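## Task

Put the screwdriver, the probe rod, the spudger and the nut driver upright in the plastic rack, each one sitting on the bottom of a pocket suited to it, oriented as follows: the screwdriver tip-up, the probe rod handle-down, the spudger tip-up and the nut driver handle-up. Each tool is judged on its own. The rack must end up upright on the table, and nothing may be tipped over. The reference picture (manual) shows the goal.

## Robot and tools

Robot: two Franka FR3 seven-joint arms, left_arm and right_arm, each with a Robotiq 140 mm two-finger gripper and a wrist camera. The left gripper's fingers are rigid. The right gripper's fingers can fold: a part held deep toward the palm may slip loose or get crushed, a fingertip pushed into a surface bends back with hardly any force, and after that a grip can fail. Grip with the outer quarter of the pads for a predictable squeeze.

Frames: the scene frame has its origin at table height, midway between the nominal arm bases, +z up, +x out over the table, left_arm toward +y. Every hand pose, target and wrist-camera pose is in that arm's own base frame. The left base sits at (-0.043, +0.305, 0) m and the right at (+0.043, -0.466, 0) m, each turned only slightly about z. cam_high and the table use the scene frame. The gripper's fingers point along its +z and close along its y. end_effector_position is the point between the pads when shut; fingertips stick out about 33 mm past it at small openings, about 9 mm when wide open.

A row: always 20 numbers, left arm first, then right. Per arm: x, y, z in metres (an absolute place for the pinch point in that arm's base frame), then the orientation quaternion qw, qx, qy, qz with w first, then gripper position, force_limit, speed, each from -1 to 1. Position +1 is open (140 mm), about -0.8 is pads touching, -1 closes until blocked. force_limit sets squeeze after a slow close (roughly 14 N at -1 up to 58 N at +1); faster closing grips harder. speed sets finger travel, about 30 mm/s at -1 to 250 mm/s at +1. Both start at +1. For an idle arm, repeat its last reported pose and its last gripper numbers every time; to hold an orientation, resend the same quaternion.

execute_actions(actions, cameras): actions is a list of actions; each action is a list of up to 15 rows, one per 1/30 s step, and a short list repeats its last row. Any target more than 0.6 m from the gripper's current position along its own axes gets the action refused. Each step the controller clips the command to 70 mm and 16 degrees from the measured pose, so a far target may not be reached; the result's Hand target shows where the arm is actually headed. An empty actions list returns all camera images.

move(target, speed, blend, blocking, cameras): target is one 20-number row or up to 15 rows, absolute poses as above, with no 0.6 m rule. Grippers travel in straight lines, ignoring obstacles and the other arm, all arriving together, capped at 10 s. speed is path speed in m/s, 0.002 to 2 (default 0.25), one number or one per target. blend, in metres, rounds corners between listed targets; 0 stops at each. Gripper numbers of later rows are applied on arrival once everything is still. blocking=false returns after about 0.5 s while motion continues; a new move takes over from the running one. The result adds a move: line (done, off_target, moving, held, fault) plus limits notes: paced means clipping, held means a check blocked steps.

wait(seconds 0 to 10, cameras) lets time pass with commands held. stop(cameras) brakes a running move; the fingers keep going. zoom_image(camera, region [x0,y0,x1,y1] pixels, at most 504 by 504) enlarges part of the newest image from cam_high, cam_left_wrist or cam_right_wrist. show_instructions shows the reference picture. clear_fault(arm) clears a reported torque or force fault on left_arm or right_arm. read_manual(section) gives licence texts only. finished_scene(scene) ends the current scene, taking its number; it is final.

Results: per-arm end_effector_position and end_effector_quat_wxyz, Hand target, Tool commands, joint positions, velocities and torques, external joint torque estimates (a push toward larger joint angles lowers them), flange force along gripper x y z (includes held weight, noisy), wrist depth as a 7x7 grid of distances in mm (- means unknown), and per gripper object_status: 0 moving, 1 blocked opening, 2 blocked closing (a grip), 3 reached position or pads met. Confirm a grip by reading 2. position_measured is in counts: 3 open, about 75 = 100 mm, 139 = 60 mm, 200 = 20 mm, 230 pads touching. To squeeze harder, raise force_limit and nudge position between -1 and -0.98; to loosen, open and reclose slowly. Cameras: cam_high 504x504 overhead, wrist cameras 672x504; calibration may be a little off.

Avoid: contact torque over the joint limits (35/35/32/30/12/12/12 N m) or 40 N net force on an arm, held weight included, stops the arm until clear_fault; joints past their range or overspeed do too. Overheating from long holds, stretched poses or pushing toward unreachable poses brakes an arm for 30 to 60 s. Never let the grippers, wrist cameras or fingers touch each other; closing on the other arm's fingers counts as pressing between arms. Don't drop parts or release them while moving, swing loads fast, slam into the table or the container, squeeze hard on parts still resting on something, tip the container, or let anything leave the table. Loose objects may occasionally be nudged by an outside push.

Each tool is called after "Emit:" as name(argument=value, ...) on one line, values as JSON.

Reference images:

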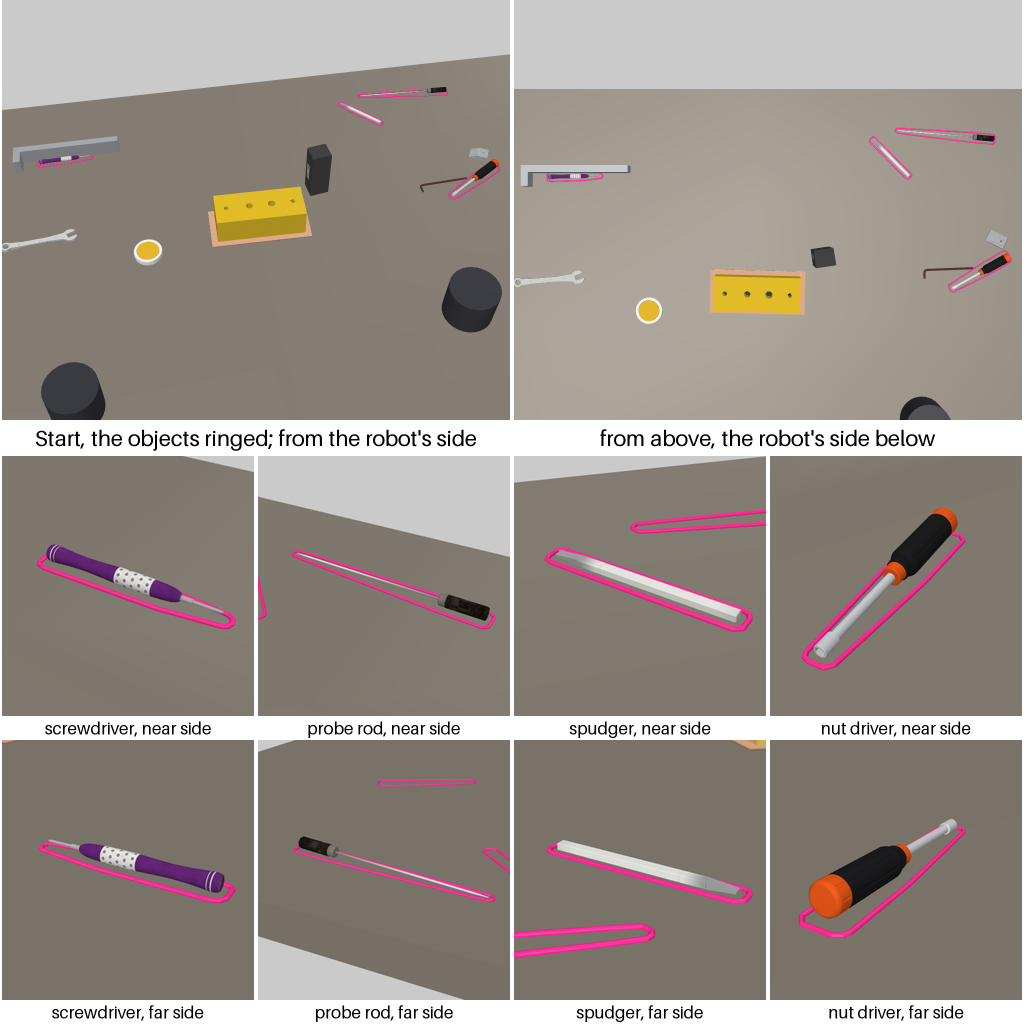

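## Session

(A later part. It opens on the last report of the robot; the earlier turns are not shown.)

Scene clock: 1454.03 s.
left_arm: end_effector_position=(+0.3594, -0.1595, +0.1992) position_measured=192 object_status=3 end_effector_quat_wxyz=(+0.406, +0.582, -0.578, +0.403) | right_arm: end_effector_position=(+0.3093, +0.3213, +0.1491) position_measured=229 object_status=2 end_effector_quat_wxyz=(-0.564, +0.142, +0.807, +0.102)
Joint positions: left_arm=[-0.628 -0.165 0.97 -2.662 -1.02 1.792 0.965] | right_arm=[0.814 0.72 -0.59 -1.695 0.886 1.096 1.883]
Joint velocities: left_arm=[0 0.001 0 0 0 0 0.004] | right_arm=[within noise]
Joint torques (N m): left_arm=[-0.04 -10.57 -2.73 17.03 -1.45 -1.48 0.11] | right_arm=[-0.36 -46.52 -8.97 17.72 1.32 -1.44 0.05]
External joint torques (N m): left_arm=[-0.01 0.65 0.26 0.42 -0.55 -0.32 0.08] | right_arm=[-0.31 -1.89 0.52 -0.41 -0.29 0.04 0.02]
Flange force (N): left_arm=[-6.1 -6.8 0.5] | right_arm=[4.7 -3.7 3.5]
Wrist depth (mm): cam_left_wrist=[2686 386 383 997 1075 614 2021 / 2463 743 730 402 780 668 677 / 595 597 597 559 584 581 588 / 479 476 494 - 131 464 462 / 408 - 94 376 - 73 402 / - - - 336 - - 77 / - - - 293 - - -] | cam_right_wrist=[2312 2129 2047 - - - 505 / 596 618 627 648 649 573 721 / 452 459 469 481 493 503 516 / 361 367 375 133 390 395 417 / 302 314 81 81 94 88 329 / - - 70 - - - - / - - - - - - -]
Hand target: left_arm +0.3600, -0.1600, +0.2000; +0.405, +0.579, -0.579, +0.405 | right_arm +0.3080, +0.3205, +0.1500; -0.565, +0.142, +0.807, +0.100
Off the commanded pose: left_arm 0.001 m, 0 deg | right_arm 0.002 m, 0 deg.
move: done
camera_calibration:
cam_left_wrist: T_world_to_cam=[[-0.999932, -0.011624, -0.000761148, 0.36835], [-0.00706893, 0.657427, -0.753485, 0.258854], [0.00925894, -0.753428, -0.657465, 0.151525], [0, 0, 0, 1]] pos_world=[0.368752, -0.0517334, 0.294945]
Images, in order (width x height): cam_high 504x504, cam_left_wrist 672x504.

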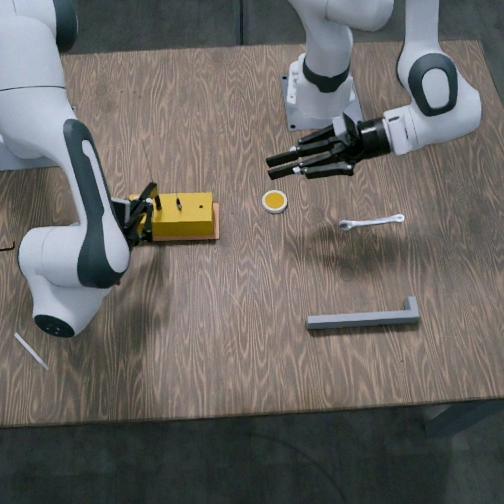

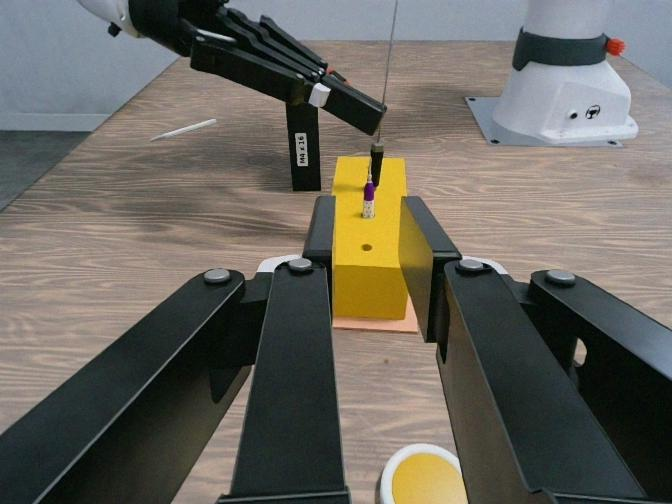

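Emit:
wait(seconds=0, cameras=["all"])

Emit:
zoom_image(camera="cam_left_wrist", region=[280, 90, 480, 260])

Emit:
zoom_image(camera="cam_high", region=[110, 130, 250, 240])

Scene clock: 1506.27 s.
left_arm: end_effector_position=(+0.3594, -0.1595, +0.1992) position_measured=192 object_status=3 end_effector_quat_wxyz=(+0.406, +0.581, -0.578, +0.404) | right_arm: end_effector_position=(+0.3093, +0.3213, +0.1491) position_measured=229 object_status=2 end_effector_quat_wxyz=(-0.564, +0.142, +0.807, +0.102)
Joint positions: left_arm=[-0.628 -0.165 0.97 -2.662 -1.02 1.792 0.967] | right_arm=[0.814 0.72 -0.59 -1.695 0.886 1.096 1.883]
Joint torques (N m): left_arm=[-0.02 -10.58 -2.81 17.04 -1.49 -1.49 0.26] | right_arm=[-0.45 -46.48 -8.98 17.74 1.32 -1.44 0.07]
External joint torques (N m): left_arm=[-0.05 0.66 0.14 0.39 -0.58 -0.34 0.23] | right_arm=[-0.43 -1.85 0.49 -0.36 -0.28 0.05 0.04]
Flange force (N): left_arm=[-6.6 -7.0 0.9] | right_arm=[4.5 -3.5 3.1]
Wrist depth (mm): cam_left_wrist=[- 389 383 993 938 625 927 / 2656 775 739 403 780 664 674 / 591 598 594 545 582 585 568 / 479 475 487 - 131 464 459 / 410 - 94 378 - 73 397 / - - - 334 - - 77 / - - - 293 - - -] | cam_right_wrist=[2337 2129 2194 - - 523 - / 597 611 629 649 630 579 724 / 453 460 468 482 493 505 516 / 361 366 375 133 390 392 418 / 301 314 81 81 94 88 330 / - - 70 - - - - / - - - - - - -]
Hand target: left_arm +0.3600, -0.1600, +0.2000; +0.405, +0.579, -0.579, +0.405 | right_arm +0.3080, +0.3205, +0.1500; -0.565, +0.142, +0.807, +0.100
Tool commands: left_gripper/position=-0.5 left_gripper/force_limit=+0.1 left_gripper/speed=-1.0 right_gripper/position=-1.0 right_gripper/force_limit=-0.1 right_gripper/speed=-1.0
Off the commanded pose: left_arm 0.001 m, 0 deg | right_arm 0.002 m, 0 deg.
camera_calibration:
cam_left_wrist: T_world_to_cam=[[-0.999936, -0.0110346, -0.00236497, 0.368753], [-0.00547168, 0.657341, -0.753574, 0.25836], [0.00987, -0.753513, -0.657359, 0.15133], [0, 0, 0, 1]] pos_world=[0.368649, -0.0517326, 0.295044]
cam_right_wrist: T_world_to_cam=[[0.345462, 0.937928, 0.0307642, -0.406701], [0.614164, -0.201182, -0.763105, -0.00601519], [-0.709548, 0.282518, -0.645542, 0.368881], [0, 0, 0, 1]] pos_world=[0.405933, 0.276031, 0.24605]

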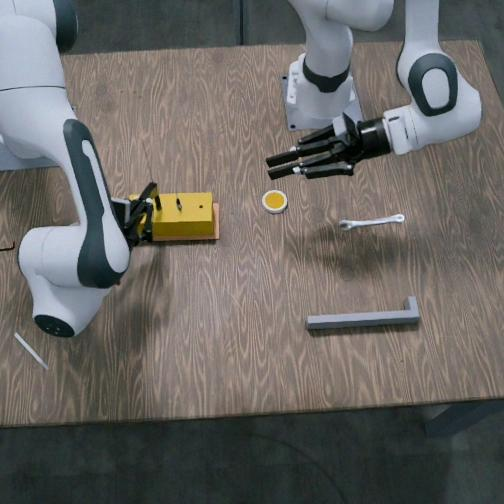

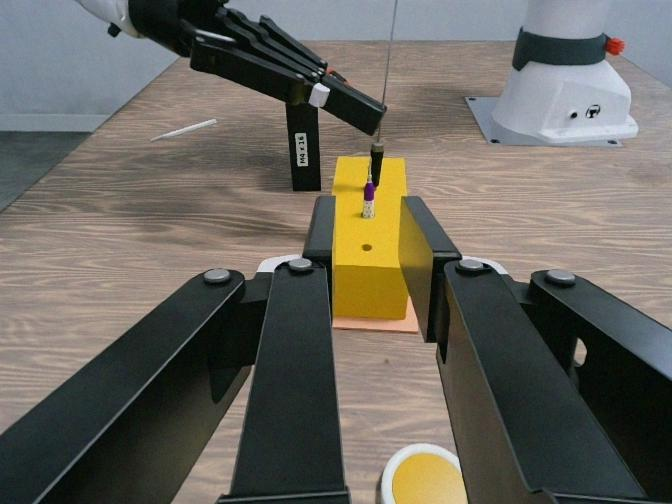

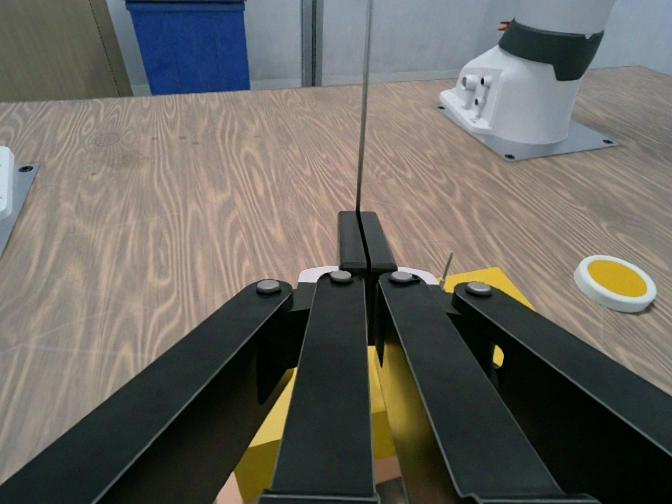

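Scaled by 2.520 from the camera's 672x504 image, which has a finer 960x720 frame.

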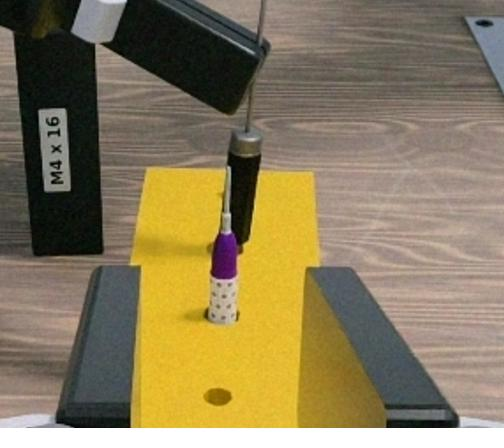

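Scaled by 3.600 from the camera's 504x504 image, which has a finer 720x720 frame.

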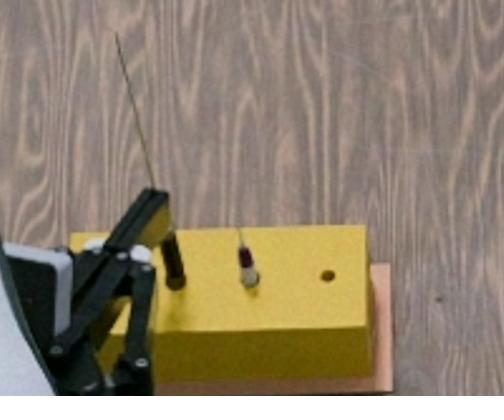

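Emit:
zoom_image(camera="cam_left_wrist", region=[335, 140, 415, 200])

Emit:
zoom_image(camera="cam_high", region=[140, 180, 200, 225])

Scaled by 6.300 from the camera's 672x504 image, which has a finer 960x720 frame.

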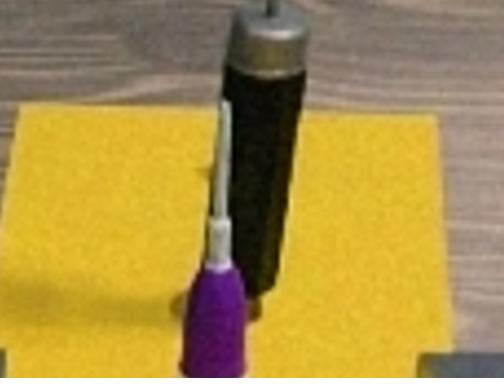

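Scaled by 8.400 from the camera's 504x504 image, which has a finer 720x720 frame.

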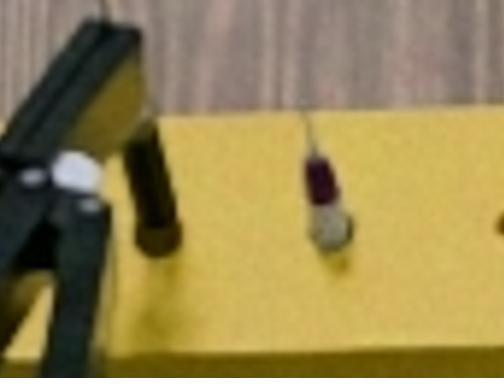

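Emit:
move(target=[[0.36,-0.16,0.2,0.4056,0.5793,-0.5793,0.4056,-0.5,0.1,-1,0.3122,0.3205,0.151,0.5649,-0.1422,-0.8068,-0.0996,-1,-0.1,-1],[0.36,-0.16,0.2,0.4056,0.5793,-0.5793,0.4056,-0.5,0.1,-1,0.3122,0.3205,0.144,0.5649,-0.1422,-0.8068,-0.0996,-1,-0.1,-1]], speed=0.03, cameras=["all"])

Emit:
zoom_image(camera="cam_left_wrist", region=[335, 140, 415, 200])

Emit:
zoom_image(camera="cam_high", region=[140, 180, 200, 225])

Scene clock: 1564.43 s.
left_arm: end_effector_position=(+0.3594, -0.1595, +0.1992) position_measured=192 object_status=3 end_effector_quat_wxyz=(+0.406, +0.581, -0.578, +0.404) | right_arm: end_effector_position=(+0.3110, +0.3197, +0.1445) position_measured=229 object_status=2 end_effector_quat_wxyz=(-0.566, +0.142, +0.806, +0.098)
Joint positions: left_arm=[-0.628 -0.165 0.97 -2.662 -1.021 1.792 0.967] | right_arm=[0.81 0.74 -0.59 -1.678 0.886 1.088 1.883]
Joint torques (N m): left_arm=[0.1 -10.49 -2.81 16.96 -1.45 -1.45 0.24] | right_arm=[-0.91 -45.65 -9.04 18.54 1.96 -1.35 0.11]
External joint torques (N m): left_arm=[0.07 0.71 0.11 0.41 -0.54 -0.3 0.21] | right_arm=[-1.01 -0.85 0.46 0.63 0.38 0.15 0.08]
Flange force (N): left_arm=[-6.5 -6.8 0.7] | right_arm=[-0.2 1.8 -2.5]
Wrist depth (mm): cam_left_wrist=[- 384 392 1019 1051 644 630 / 3238 821 748 403 770 721 679 / 602 591 588 551 579 585 577 / 477 480 498 - 131 466 466 / 410 - 94 379 - 73 398 / - - - 336 - - 77 / - - - 294 - - -] | cam_right_wrist=[2362 2150 2087 - - 496 514 / 599 611 625 612 646 575 691 / 445 458 464 474 483 496 500 / 357 361 367 133 379 385 407 / 297 312 81 81 95 88 322 / - - 70 - - - - / - - - - - - -]
Hand target: left_arm +0.3600, -0.1600, +0.2000; +0.406, +0.579, -0.579, +0.406 | right_arm +0.3122, +0.3205, +0.1440; -0.565, +0.142, +0.807, +0.100
Off the commanded pose: left_arm 0.001 m, 0 deg | right_arm 0.001 m, 0 deg.
move: done
camera_calibration:
cam_left_wrist: T_world_to_cam=[[-0.999938, -0.0108949, -0.00237272, 0.368763], [-0.00537264, 0.657236, -0.753665, 0.25827], [0.00977057, -0.753606, -0.657254, 0.151265], [0, 0, 0, 1]] pos_world=[0.368649, -0.0517322, 0.294944]
cam_right_wrist: T_world_to_cam=[[0.341492, 0.939627, 0.0220009, -0.403815], [0.610372, -0.203908, -0.76542, -0.00850216], [-0.714723, 0.274814, -0.643155, 0.371394], [0, 0, 0, 1]] pos_world=[0.408533, 0.275637, 0.24124]

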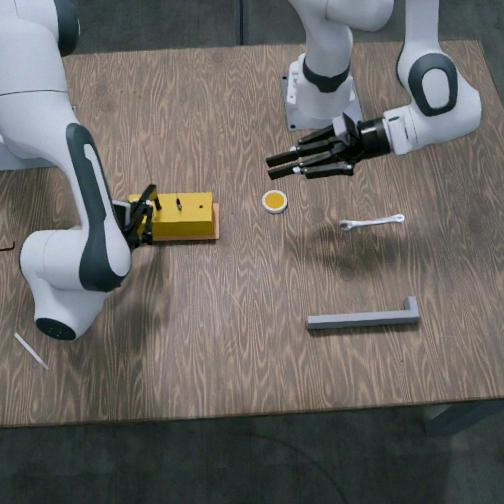

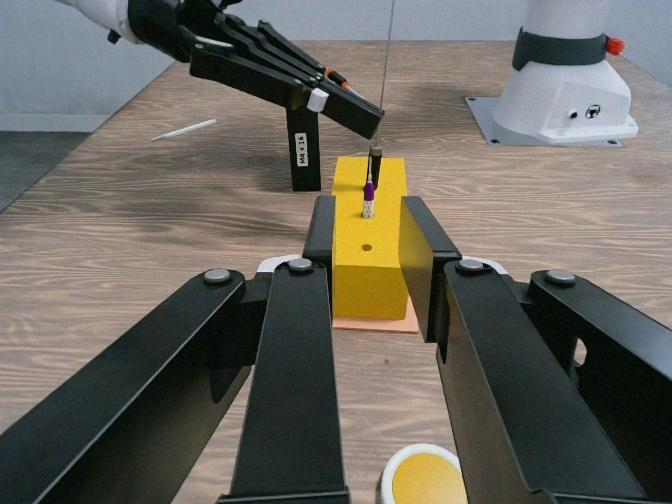

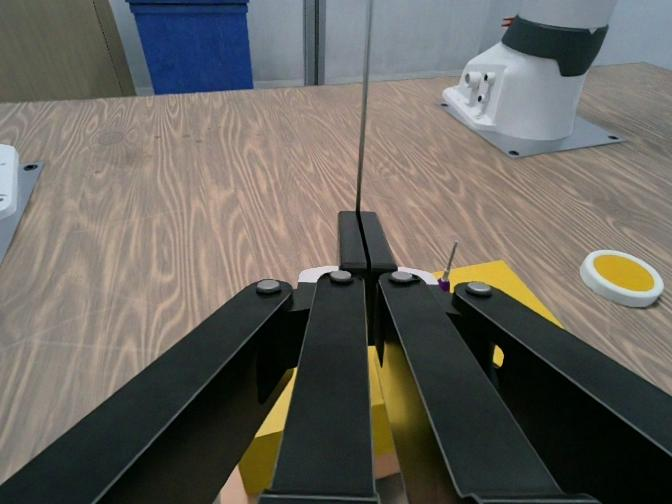

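Scaled by 6.300 from the camera's 672x504 image, which has a finer 960x720 frame.

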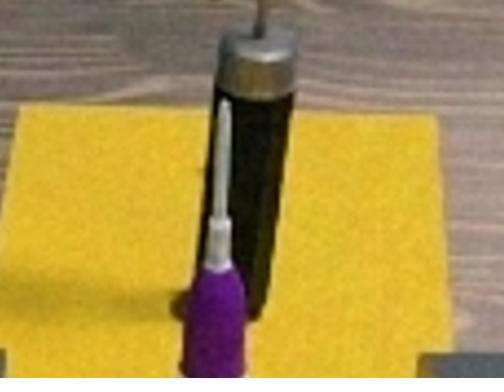

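Scaled by 8.400 from the camera's 504x504 image, which has a finer 720x720 frame.

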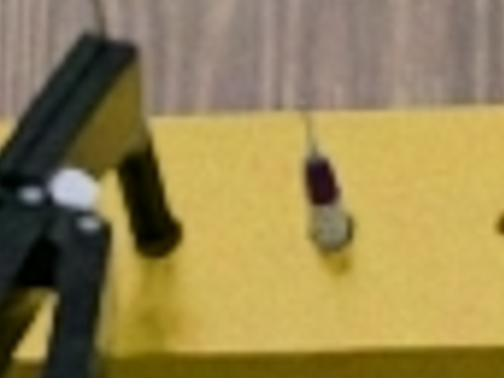

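Emit:
move(target=[[0.36,-0.16,0.2,0.4056,0.5793,-0.5793,0.4056,-0.5,0.1,-1,0.3138,0.3215,0.146,0.5649,-0.1422,-0.8068,-0.0996,-1,-0.1,-1],[0.36,-0.16,0.2,0.4056,0.5793,-0.5793,0.4056,-0.5,0.1,-1,0.3138,0.3215,0.138,0.5649,-0.1422,-0.8068,-0.0996,-1,-0.1,-1]], speed=0.03, cameras=["all"])

Emit:
zoom_image(camera="cam_left_wrist", region=[335, 140, 415, 200])

Emit:
zoom_image(camera="cam_high", region=[140, 180, 200, 225])

Scene clock: 1578.67 s.
left_arm: end_effector_position=(+0.3594, -0.1595, +0.1992) position_measured=192 object_status=3 end_effector_quat_wxyz=(+0.406, +0.581, -0.578, +0.404) | right_arm: end_effector_position=(+0.3124, +0.3206, +0.1388) position_measured=229 object_status=2 end_effector_quat_wxyz=(-0.566, +0.143, +0.806, +0.096)
Joint positions: left_arm=[-0.628 -0.165 0.97 -2.662 -1.021 1.792 0.967] | right_arm=[0.806 0.755 -0.587 -1.668 0.891 1.09 1.883]
Joint velocities: left_arm=[within noise] | right_arm=[0.001 0 0 0.004 0.001 0 0.001]
Joint torques (N m): left_arm=[0.04 -10.44 -2.77 16.96 -1.47 -1.49 0.25] | right_arm=[-1.22 -45.85 -8.8 18.39 2.03 -1.23 0.03]
External joint torques (N m): left_arm=[0.14 0.74 0.29 0.45 -0.57 -0.31 0.22] | right_arm=[-1.18 -0.58 0.94 0.53 0.47 0.28 0]
Flange force (N): left_arm=[-7.0 -7.2 0.5] | right_arm=[-1.3 2.3 -2.5]
Wrist depth (mm): cam_left_wrist=[- 388 398 2189 957 619 660 / 2814 801 697 401 778 672 679 / 603 590 590 543 582 585 581 / 476 474 498 - 131 472 461 / 411 - 94 378 - 73 396 / - - - 336 - - 77 / - - - 292 - - -] | cam_right_wrist=[2416 1886 1837 2829 - 523 907 / 594 599 611 597 646 572 676 / 439 447 456 464 475 479 486 / 352 355 362 133 372 375 403 / 300 305 81 81 94 85 312 / - - 70 - - - - / - - - - - - -]
Hand target: left_arm +0.3600, -0.1600, +0.2000; +0.406, +0.579, -0.579, +0.406 | right_arm +0.3138, +0.3215, +0.1380; -0.565, +0.142, +0.807, +0.100
Off the commanded pose: left_arm 0.001 m, 0 deg | right_arm 0.002 m, 0 deg.
move: done
camera_calibration:
cam_left_wrist: T_world_to_cam=[[-0.999938, -0.0108297, -0.00244854, 0.368788], [-0.00527267, 0.657238, -0.753665, 0.258233], [0.00977127, -0.753606, -0.657254, 0.151265], [0, 0, 0, 1]] pos_world=[0.368649, -0.0517321, 0.294943]
cam_right_wrist: T_world_to_cam=[[0.341744, 0.93962, 0.0180343, -0.404466], [0.60897, -0.206788, -0.765764, -0.0120266], [-0.715798, 0.272677, -0.642869, 0.369361], [0, 0, 0, 1]] pos_world=[0.409935, 0.276842, 0.235535]

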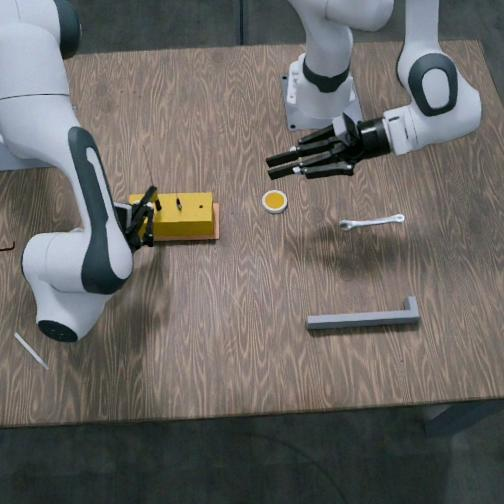

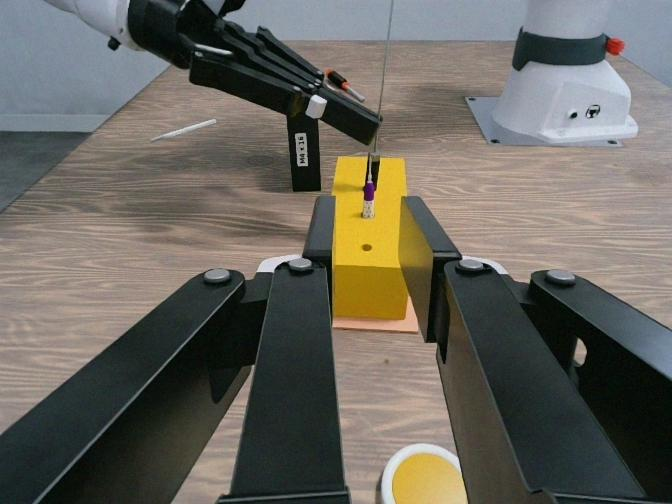

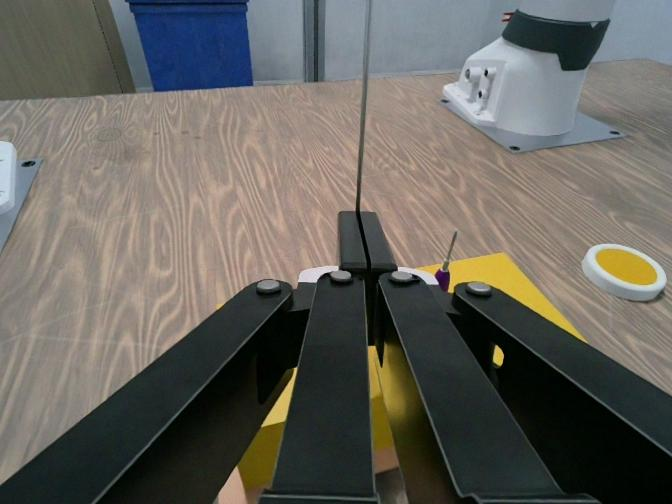

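Scaled by 6.300 from the camera's 672x504 image, which has a finer 960x720 frame.

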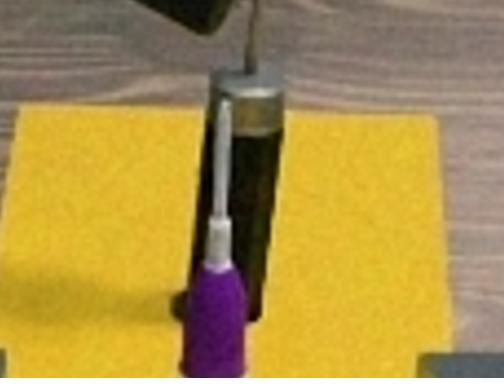

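Scaled by 8.400 from the camera's 504x504 image, which has a finer 720x720 frame.

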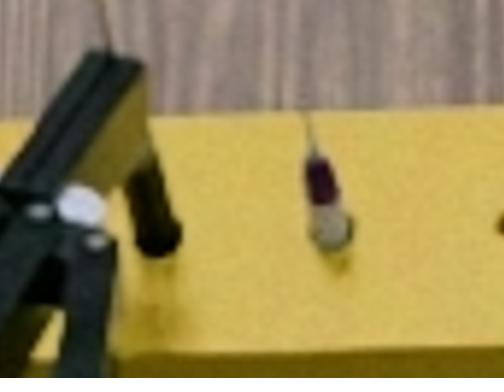

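Emit:
move(target=[[0.36,-0.16,0.2,0.4056,0.5793,-0.5793,0.4056,-0.5,0.1,-1,0.3148,0.3295,0.138,0.5736,0,-0.8192,0,-1,-0.1,-1]], speed=0.05, cameras=["all"])

Emit:
zoom_image(camera="cam_left_wrist", region=[275, 80, 415, 200])

Scene clock: 1599.90 s.
left_arm: end_effector_position=(+0.3594, -0.1595, +0.1992) position_measured=192 object_status=3 end_effector_quat_wxyz=(+0.406, +0.581, -0.578, +0.404) | right_arm: end_effector_position=(+0.3154, +0.3306, +0.1373) position_measured=229 object_status=2 end_effector_quat_wxyz=(-0.572, +0.004, +0.820, -0.001)
Joint positions: left_arm=[-0.628 -0.165 0.97 -2.662 -1.021 1.792 0.967] | right_arm=[0.776 0.929 -0.463 -1.288 0.729 0.933 1.848]
Joint velocities: left_arm=[within noise] | right_arm=[-0.003 0 0.001 0.002 -0.002 -0.004 -0.005]
Joint torques (N m): left_arm=[0.09 -10.55 -2.74 17.01 -1.47 -1.46 0.26] | right_arm=[-1.06 -52.21 -6.56 19.08 1.35 -1.65 -0.2]
External joint torques (N m): left_arm=[0.09 0.71 0.23 0.39 -0.56 -0.3 0.23] | right_arm=[-1.01 -0.72 1.19 0.08 -0.22 -0.14 -0.23]
Flange force (N): left_arm=[-6.8 -6.9 0.7] | right_arm=[0.2 -0.6 -1.4]
Wrist depth (mm): cam_left_wrist=[326 333 373 2056 957 595 961 / 2542 701 364 401 780 685 677 / 597 595 591 555 579 582 577 / 472 475 488 172 131 465 464 / 410 - 94 378 - 73 398 / - - - 333 - - 77 / - - - 292 - - -] | cam_right_wrist=[382 2443 2866 2362 - - 2866 / 400 540 599 618 627 638 536 / 412 440 444 451 463 471 472 / 347 350 355 133 363 368 377 / 290 301 81 81 94 88 307 / - - 70 - - - - / - - - - - - -]
Hand target: left_arm +0.3600, -0.1600, +0.2000; +0.406, +0.579, -0.579, +0.406 | right_arm +0.3148, +0.3295, +0.1380; -0.574, +0.000, +0.819, +0.000
Off the commanded pose: left_arm 0.001 m, 0 deg | right_arm 0.001 m, 1 deg.
move: done
camera_calibration:
cam_left_wrist: T_world_to_cam=[[-0.999938, -0.0108297, -0.00244854, 0.368788], [-0.00527267, 0.657238, -0.753665, 0.258233], [0.00977127, -0.753606, -0.657254, 0.151265], [0, 0, 0, 1]] pos_world=[0.368649, -0.0517321, 0.294943]
cam_right_wrist: T_world_to_cam=[[0.00748269, 0.999793, 0.0189102, -0.329489], [0.647846, 0.00955847, -0.761712, -0.0972996], [-0.761735, 0.0179505, -0.64764, 0.467258], [0, 0, 0, 1]] pos_world=[0.421427, 0.321963, 0.234732]

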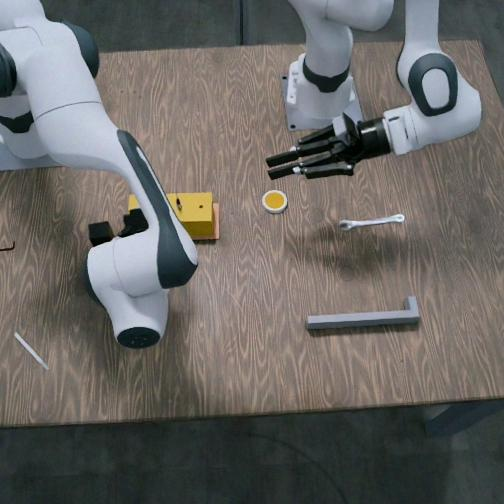

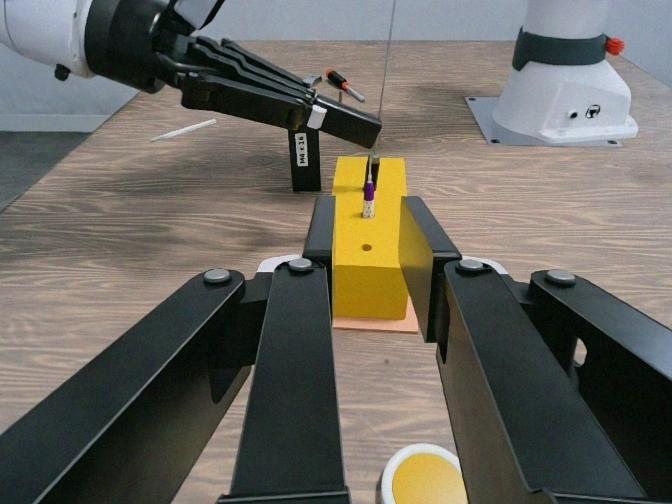

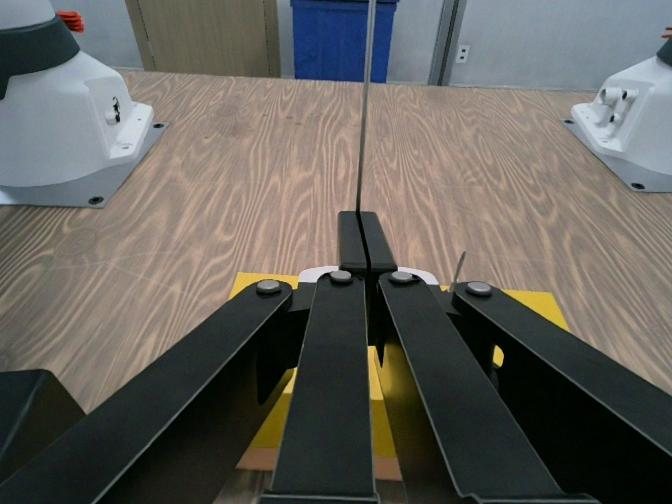

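Scaled by 3.600 from the camera's 672x504 image, which has a finer 960x720 frame.

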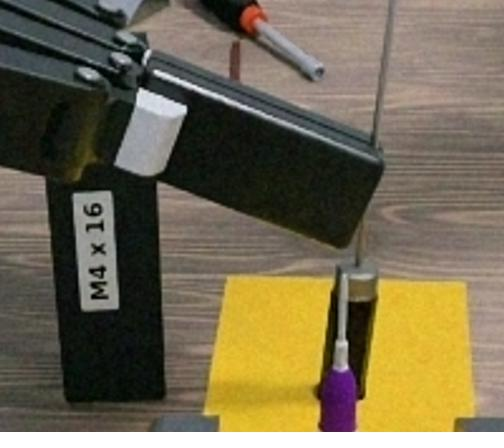

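Emit:
move(target=[[0.36,-0.16,0.2,0.4056,0.5793,-0.5793,0.4056,-0.5,0.1,-1,0.3144,0.3288,0.119,0.5736,0,-0.8192,0,-1,-0.1,-1]], speed=0.04, cameras=["all"])

Emit:
zoom_image(camera="cam_left_wrist", region=[275, 80, 415, 200])

Scene clock: 1624.17 s.
left_arm: end_effector_position=(+0.3594, -0.1595, +0.1992) position_measured=192 object_status=3 end_effector_quat_wxyz=(+0.406, +0.581, -0.578, +0.404) | right_arm: end_effector_position=(+0.3134, +0.3293, +0.1255) position_measured=229 object_status=2 end_effector_quat_wxyz=(-0.576, +0.002, +0.818, -0.002)
Joint positions: left_arm=[-0.628 -0.165 0.97 -2.662 -1.021 1.792 0.967] | right_arm=[0.774 0.952 -0.458 -1.284 0.729 0.94 1.833]
Joint velocities: left_arm=[within noise] | right_arm=[0.001 -0.001 -0.001 -0.001 -0.001 0 -0.005]
Joint torques (N m): left_arm=[0.04 -10.55 -2.81 17 -1.46 -1.48 0.24] | right_arm=[-0.83 -48.42 -6.9 18.21 1.02 0.63 -0.14]
External joint torques (N m): left_arm=[0.1 0.68 0.21 0.43 -0.55 -0.31 0.22] | right_arm=[-0.82 3.17 0.81 -0.57 -0.5 2.18 -0.17]
Flange force (N): left_arm=[-6.5 -6.8 0.6] | right_arm=[-8.6 1.1 -0.3]
Wrist depth (mm): cam_left_wrist=[323 341 1070 1028 1055 622 600 / 2656 695 364 730 780 685 674 / 590 598 592 529 585 581 582 / 479 471 497 - 131 466 465 / 411 - 94 377 - 73 399 / - - - 336 - - 77 / - - - 293 - - -] | cam_right_wrist=[382 2756 2654 2129 - - - / 403 524 583 589 606 614 547 / 408 422 428 432 444 452 460 / 331 334 340 133 351 351 358 / 275 286 81 81 94 83 295 / - - 70 - - - - / - - - - - - -]
Hand target: left_arm +0.3600, -0.1600, +0.2000; +0.406, +0.579, -0.579, +0.406 | right_arm +0.3144, +0.3288, +0.1191; -0.574, +0.000, +0.819, +0.000
Off the commanded pose: left_arm 0.001 m, 0 deg | right_arm 0.007 m, 0 deg.
move: off_target (right_arm)
camera_calibration:
cam_left_wrist: T_world_to_cam=[[-0.999938, -0.0108297, -0.00244854, 0.368788], [-0.00527267, 0.657238, -0.753665, 0.258233], [0.00977127, -0.753606, -0.657254, 0.151265], [0, 0, 0, 1]] pos_world=[0.368649, -0.0517321, 0.294943]
cam_right_wrist: T_world_to_cam=[[0.00247859, 0.999775, 0.0210539, -0.326597], [0.640639, 0.0145786, -0.767704, -0.103651], [-0.767839, 0.0153908, -0.640458, 0.459887], [0, 0, 0, 1]] pos_world=[0.420331, 0.320957, 0.221842]

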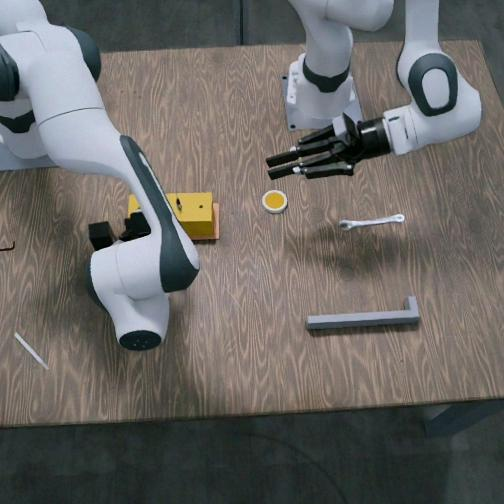

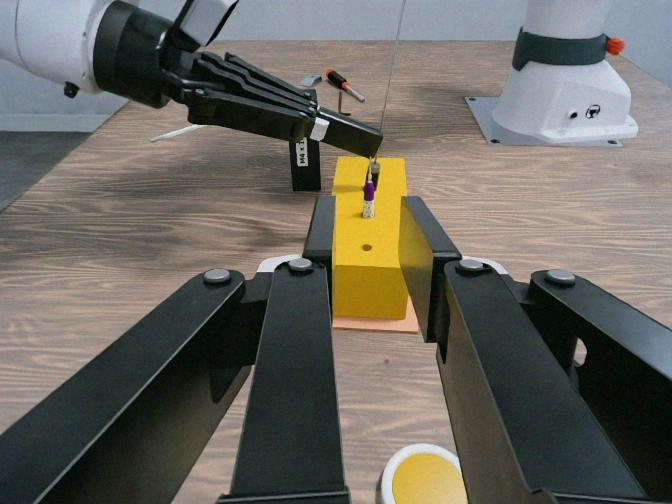

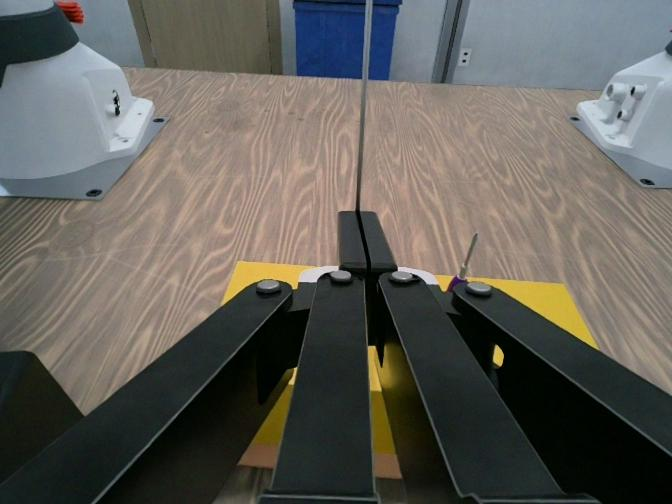

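Scaled by 3.600 from the camera's 672x504 image, which has a finer 960x720 frame.

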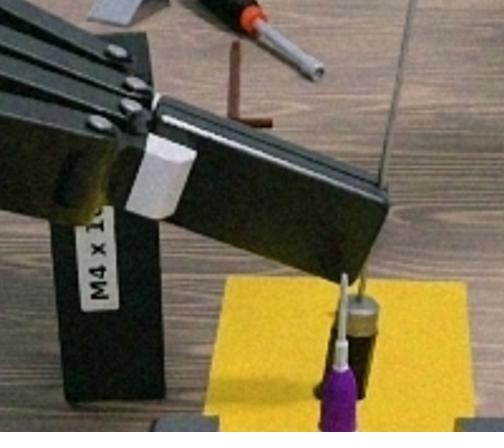

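Emit:
move(target=[[0.36,-0.16,0.2,0.4056,0.5793,-0.5793,0.4056,-0.5,0.1,-1,0.3144,0.3288,0.128,0.5736,0,-0.8192,0,-1,-0.1,-1],[0.36,-0.16,0.2,0.4056,0.5793,-0.5793,0.4056,-0.5,0.1,-1,0.3200,0.3288,0.128,0.5736,0,-0.8192,0,-1,-0.1,-1],[0.36,-0.16,0.2,0.4056,0.5793,-0.5793,0.4056,-0.5,0.1,-1,0.3200,0.3288,0.119,0.5736,0,-0.8192,0,-1,-0.1,-1]], speed=0.04, cameras=["all"])

Emit:
zoom_image(camera="cam_left_wrist", region=[275, 80, 415, 200])

Scene clock: 1650.07 s.
left_arm: end_effector_position=(+0.3594, -0.1595, +0.1992) position_measured=192 object_status=3 end_effector_quat_wxyz=(+0.406, +0.581, -0.578, +0.404) | right_arm: end_effector_position=(+0.3188, +0.3284, +0.1201) position_measured=229 object_status=2 end_effector_quat_wxyz=(-0.575, +0.000, +0.818, -0.002)
Joint positions: left_arm=[-0.628 -0.165 0.97 -2.662 -1.021 1.792 0.967] | right_arm=[0.763 0.976 -0.456 -1.251 0.73 0.935 1.832]
Joint torques (N m): left_arm=[0.14 -10.53 -2.76 17.04 -1.45 -1.46 0.26] | right_arm=[-1.3 -52.64 -7.29 18.22 1.78 -1.18 0.07]
External joint torques (N m): left_arm=[0.17 0.68 0.23 0.47 -0.55 -0.3 0.23] | right_arm=[-1.43 -0.49 0.34 -0.62 0.25 0.38 0.04]
Flange force (N): left_arm=[-6.6 -6.8 0.4] | right_arm=[1.1 -1.8 2.2]
Wrist depth (mm): cam_left_wrist=[328 344 1041 965 1023 622 597 / 2717 363 370 743 783 675 687 / 595 591 591 550 579 581 579 / 476 474 495 - 131 465 463 / 412 - 94 376 - 73 401 / - - - 335 - - 77 / - - - 291 - - -] | cam_right_wrist=[383 2687 2866 2239 - - - / 400 513 566 570 596 601 493 / 400 410 416 425 432 438 449 / 319 326 328 133 342 346 351 / 277 279 81 81 94 88 287 / - - 70 - - - - / - - - - - - -]
Hand target: left_arm +0.3600, -0.1600, +0.2000; +0.406, +0.579, -0.579, +0.406 | right_arm +0.3200, +0.3288, +0.1190; -0.574, +0.000, +0.819, +0.000
Off the commanded pose: left_arm 0.001 m, 0 deg | right_arm 0.002 m, 0 deg.
move: done
camera_calibration:
cam_left_wrist: T_world_to_cam=[[-0.999938, -0.0108297, -0.00244854, 0.368788], [-0.00527267, 0.657238, -0.753665, 0.258233], [0.00977127, -0.753606, -0.657254, 0.151265], [0, 0, 0, 1]] pos_world=[0.368649, -0.0517321, 0.294943]
cam_right_wrist: T_world_to_cam=[[-0.000787085, 0.999765, 0.0216524, -0.324636], [0.642607, 0.0170956, -0.766005, -0.112961], [-0.766195, 0.0133111, -0.64247, 0.461096], [0, 0, 0, 1]] pos_world=[0.425624, 0.320354, 0.216741]

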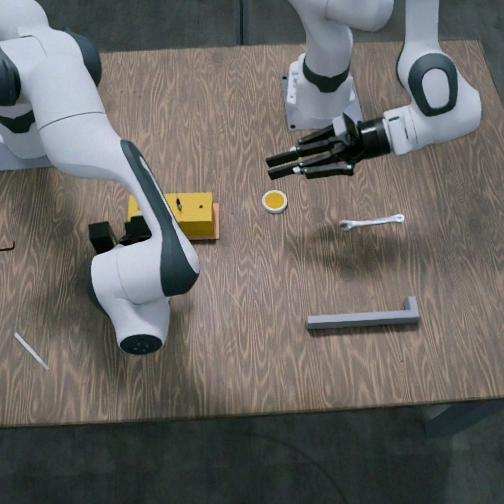

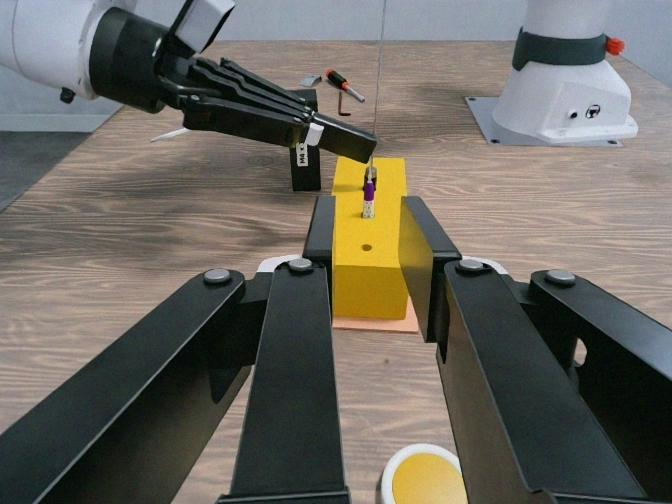

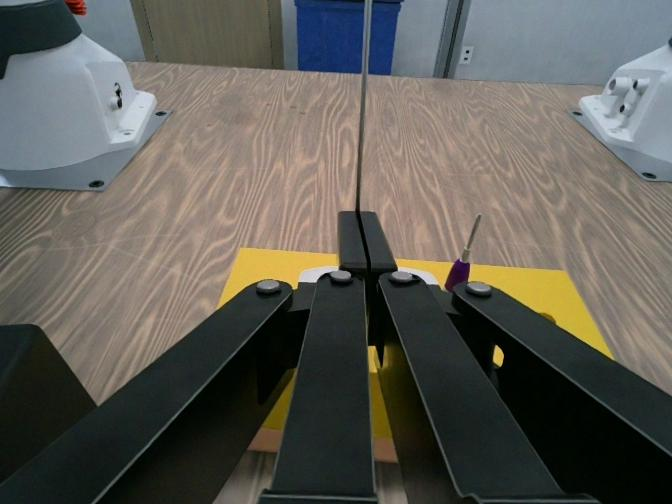

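Scaled by 3.600 from the camera's 672x504 image, which has a finer 960x720 frame.

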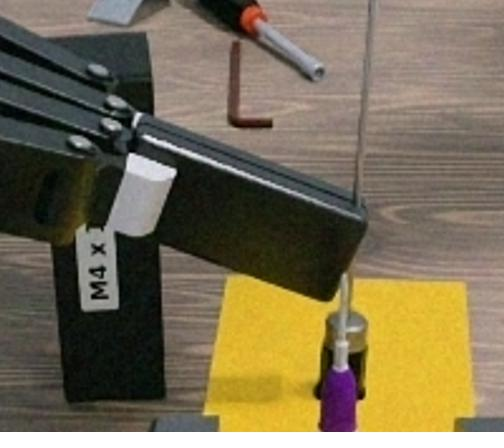

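Works. Continue down.

Emit:
move(target=[[0.36,-0.16,0.2,0.4056,0.5793,-0.5793,0.4056,-0.5,0.1,-1,0.3203,0.3288,0.104,0.5736,0,-0.8192,0,-1,-0.1,-1]], speed=0.04, cameras=["all"])

Emit:
zoom_image(camera="cam_left_wrist", region=[275, 80, 415, 200])

Scene clock: 1660.10 s.
left_arm: end_effector_position=(+0.3594, -0.1595, +0.1992) position_measured=192 object_status=3 end_effector_quat_wxyz=(+0.406, +0.581, -0.578, +0.404) | right_arm: end_effector_position=(+0.3193, +0.3288, +0.1057) position_measured=229 object_status=2 end_effector_quat_wxyz=(-0.574, +0.002, +0.818, -0.003)
Joint positions: left_arm=[-0.628 -0.165 0.97 -2.662 -1.021 1.792 0.967] | right_arm=[0.759 1.002 -0.451 -1.242 0.734 0.95 1.829]
Joint velocities: left_arm=[within noise] | right_arm=[0 0.001 0.001 0.001 0.001 0.004 -0.001]
Joint torques (N m): left_arm=[0.08 -10.51 -2.81 17.01 -1.44 -1.45 0.22] | right_arm=[-1.3 -52.56 -7.32 18.83 1.38 -1.17 -0.09]
External joint torques (N m): left_arm=[0.1 0.7 0.17 0.45 -0.54 -0.29 0.19] | right_arm=[-1.29 -0.15 0.37 0.11 -0.12 0.37 -0.12]
Flange force (N): left_arm=[-6.4 -6.8 0.6] | right_arm=[-1.4 -0.2 -2.1]
Wrist depth (mm): cam_left_wrist=[334 360 2130 1010 1170 634 627 / 2686 365 384 785 775 664 675 / 600 590 560 433 581 575 568 / 480 475 493 353 131 464 461 / 404 - 94 379 - 73 401 / - - - 336 - - 77 / - - - 293 - - -] | cam_right_wrist=[377 2622 2866 2108 2654 - - / 401 485 530 536 550 561 506 / 377 383 390 396 405 410 412 / 302 305 294 150 332 339 326 / 251 261 81 81 94 82 258 / - - 70 - - - - / - - - - - - -]
Hand target: left_arm +0.3600, -0.1600, +0.2000; +0.406, +0.579, -0.579, +0.406 | right_arm +0.3203, +0.3288, +0.1040; -0.574, +0.000, +0.819, +0.000
Off the commanded pose: left_arm 0.001 m, 0 deg | right_arm 0.002 m, 0 deg.
move: done
camera_calibration:
cam_left_wrist: T_world_to_cam=[[-0.999938, -0.0108297, -0.00244854, 0.368788], [-0.00527267, 0.657238, -0.753665, 0.258233], [0.00977127, -0.753606, -0.657254, 0.151265], [0, 0, 0, 1]] pos_world=[0.368649, -0.0517321, 0.294943]
cam_right_wrist: T_world_to_cam=[[0.00182784, 0.999839, 0.0178505, -0.325101], [0.642805, 0.0124993, -0.765928, -0.122811], [-0.766028, 0.0128744, -0.642678, 0.45232], [0, 0, 0, 1]] pos_world=[0.426027, 0.32076, 0.202435]

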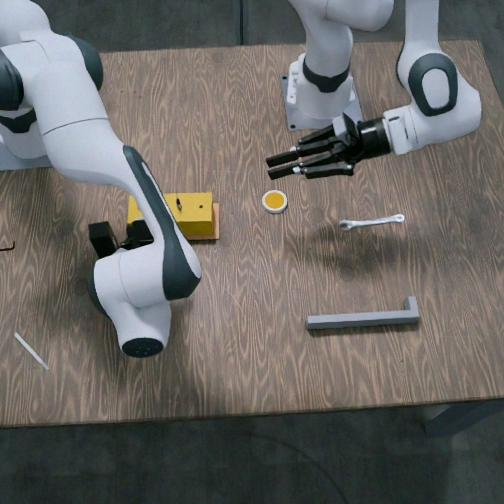

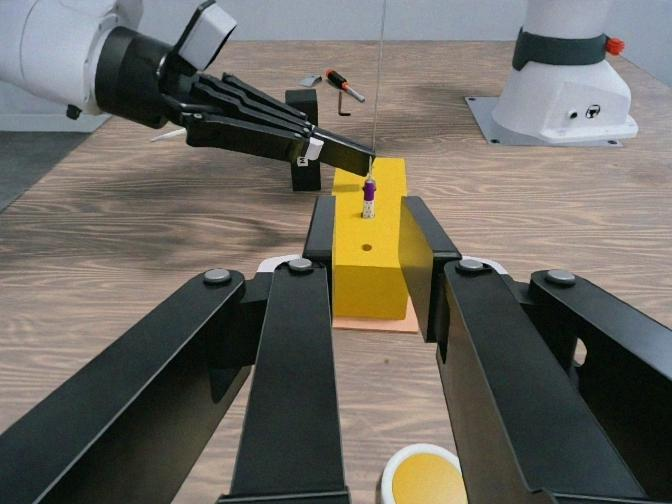

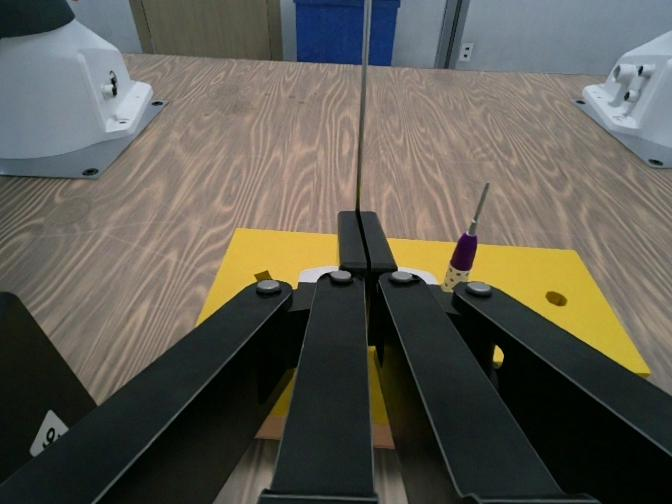

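Scaled by 3.600 from the camera's 672x504 image, which has a finer 960x720 frame.

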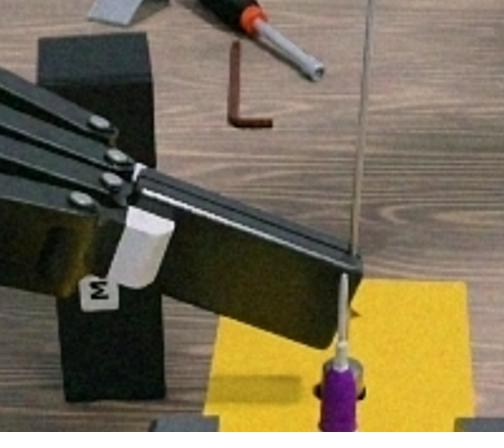

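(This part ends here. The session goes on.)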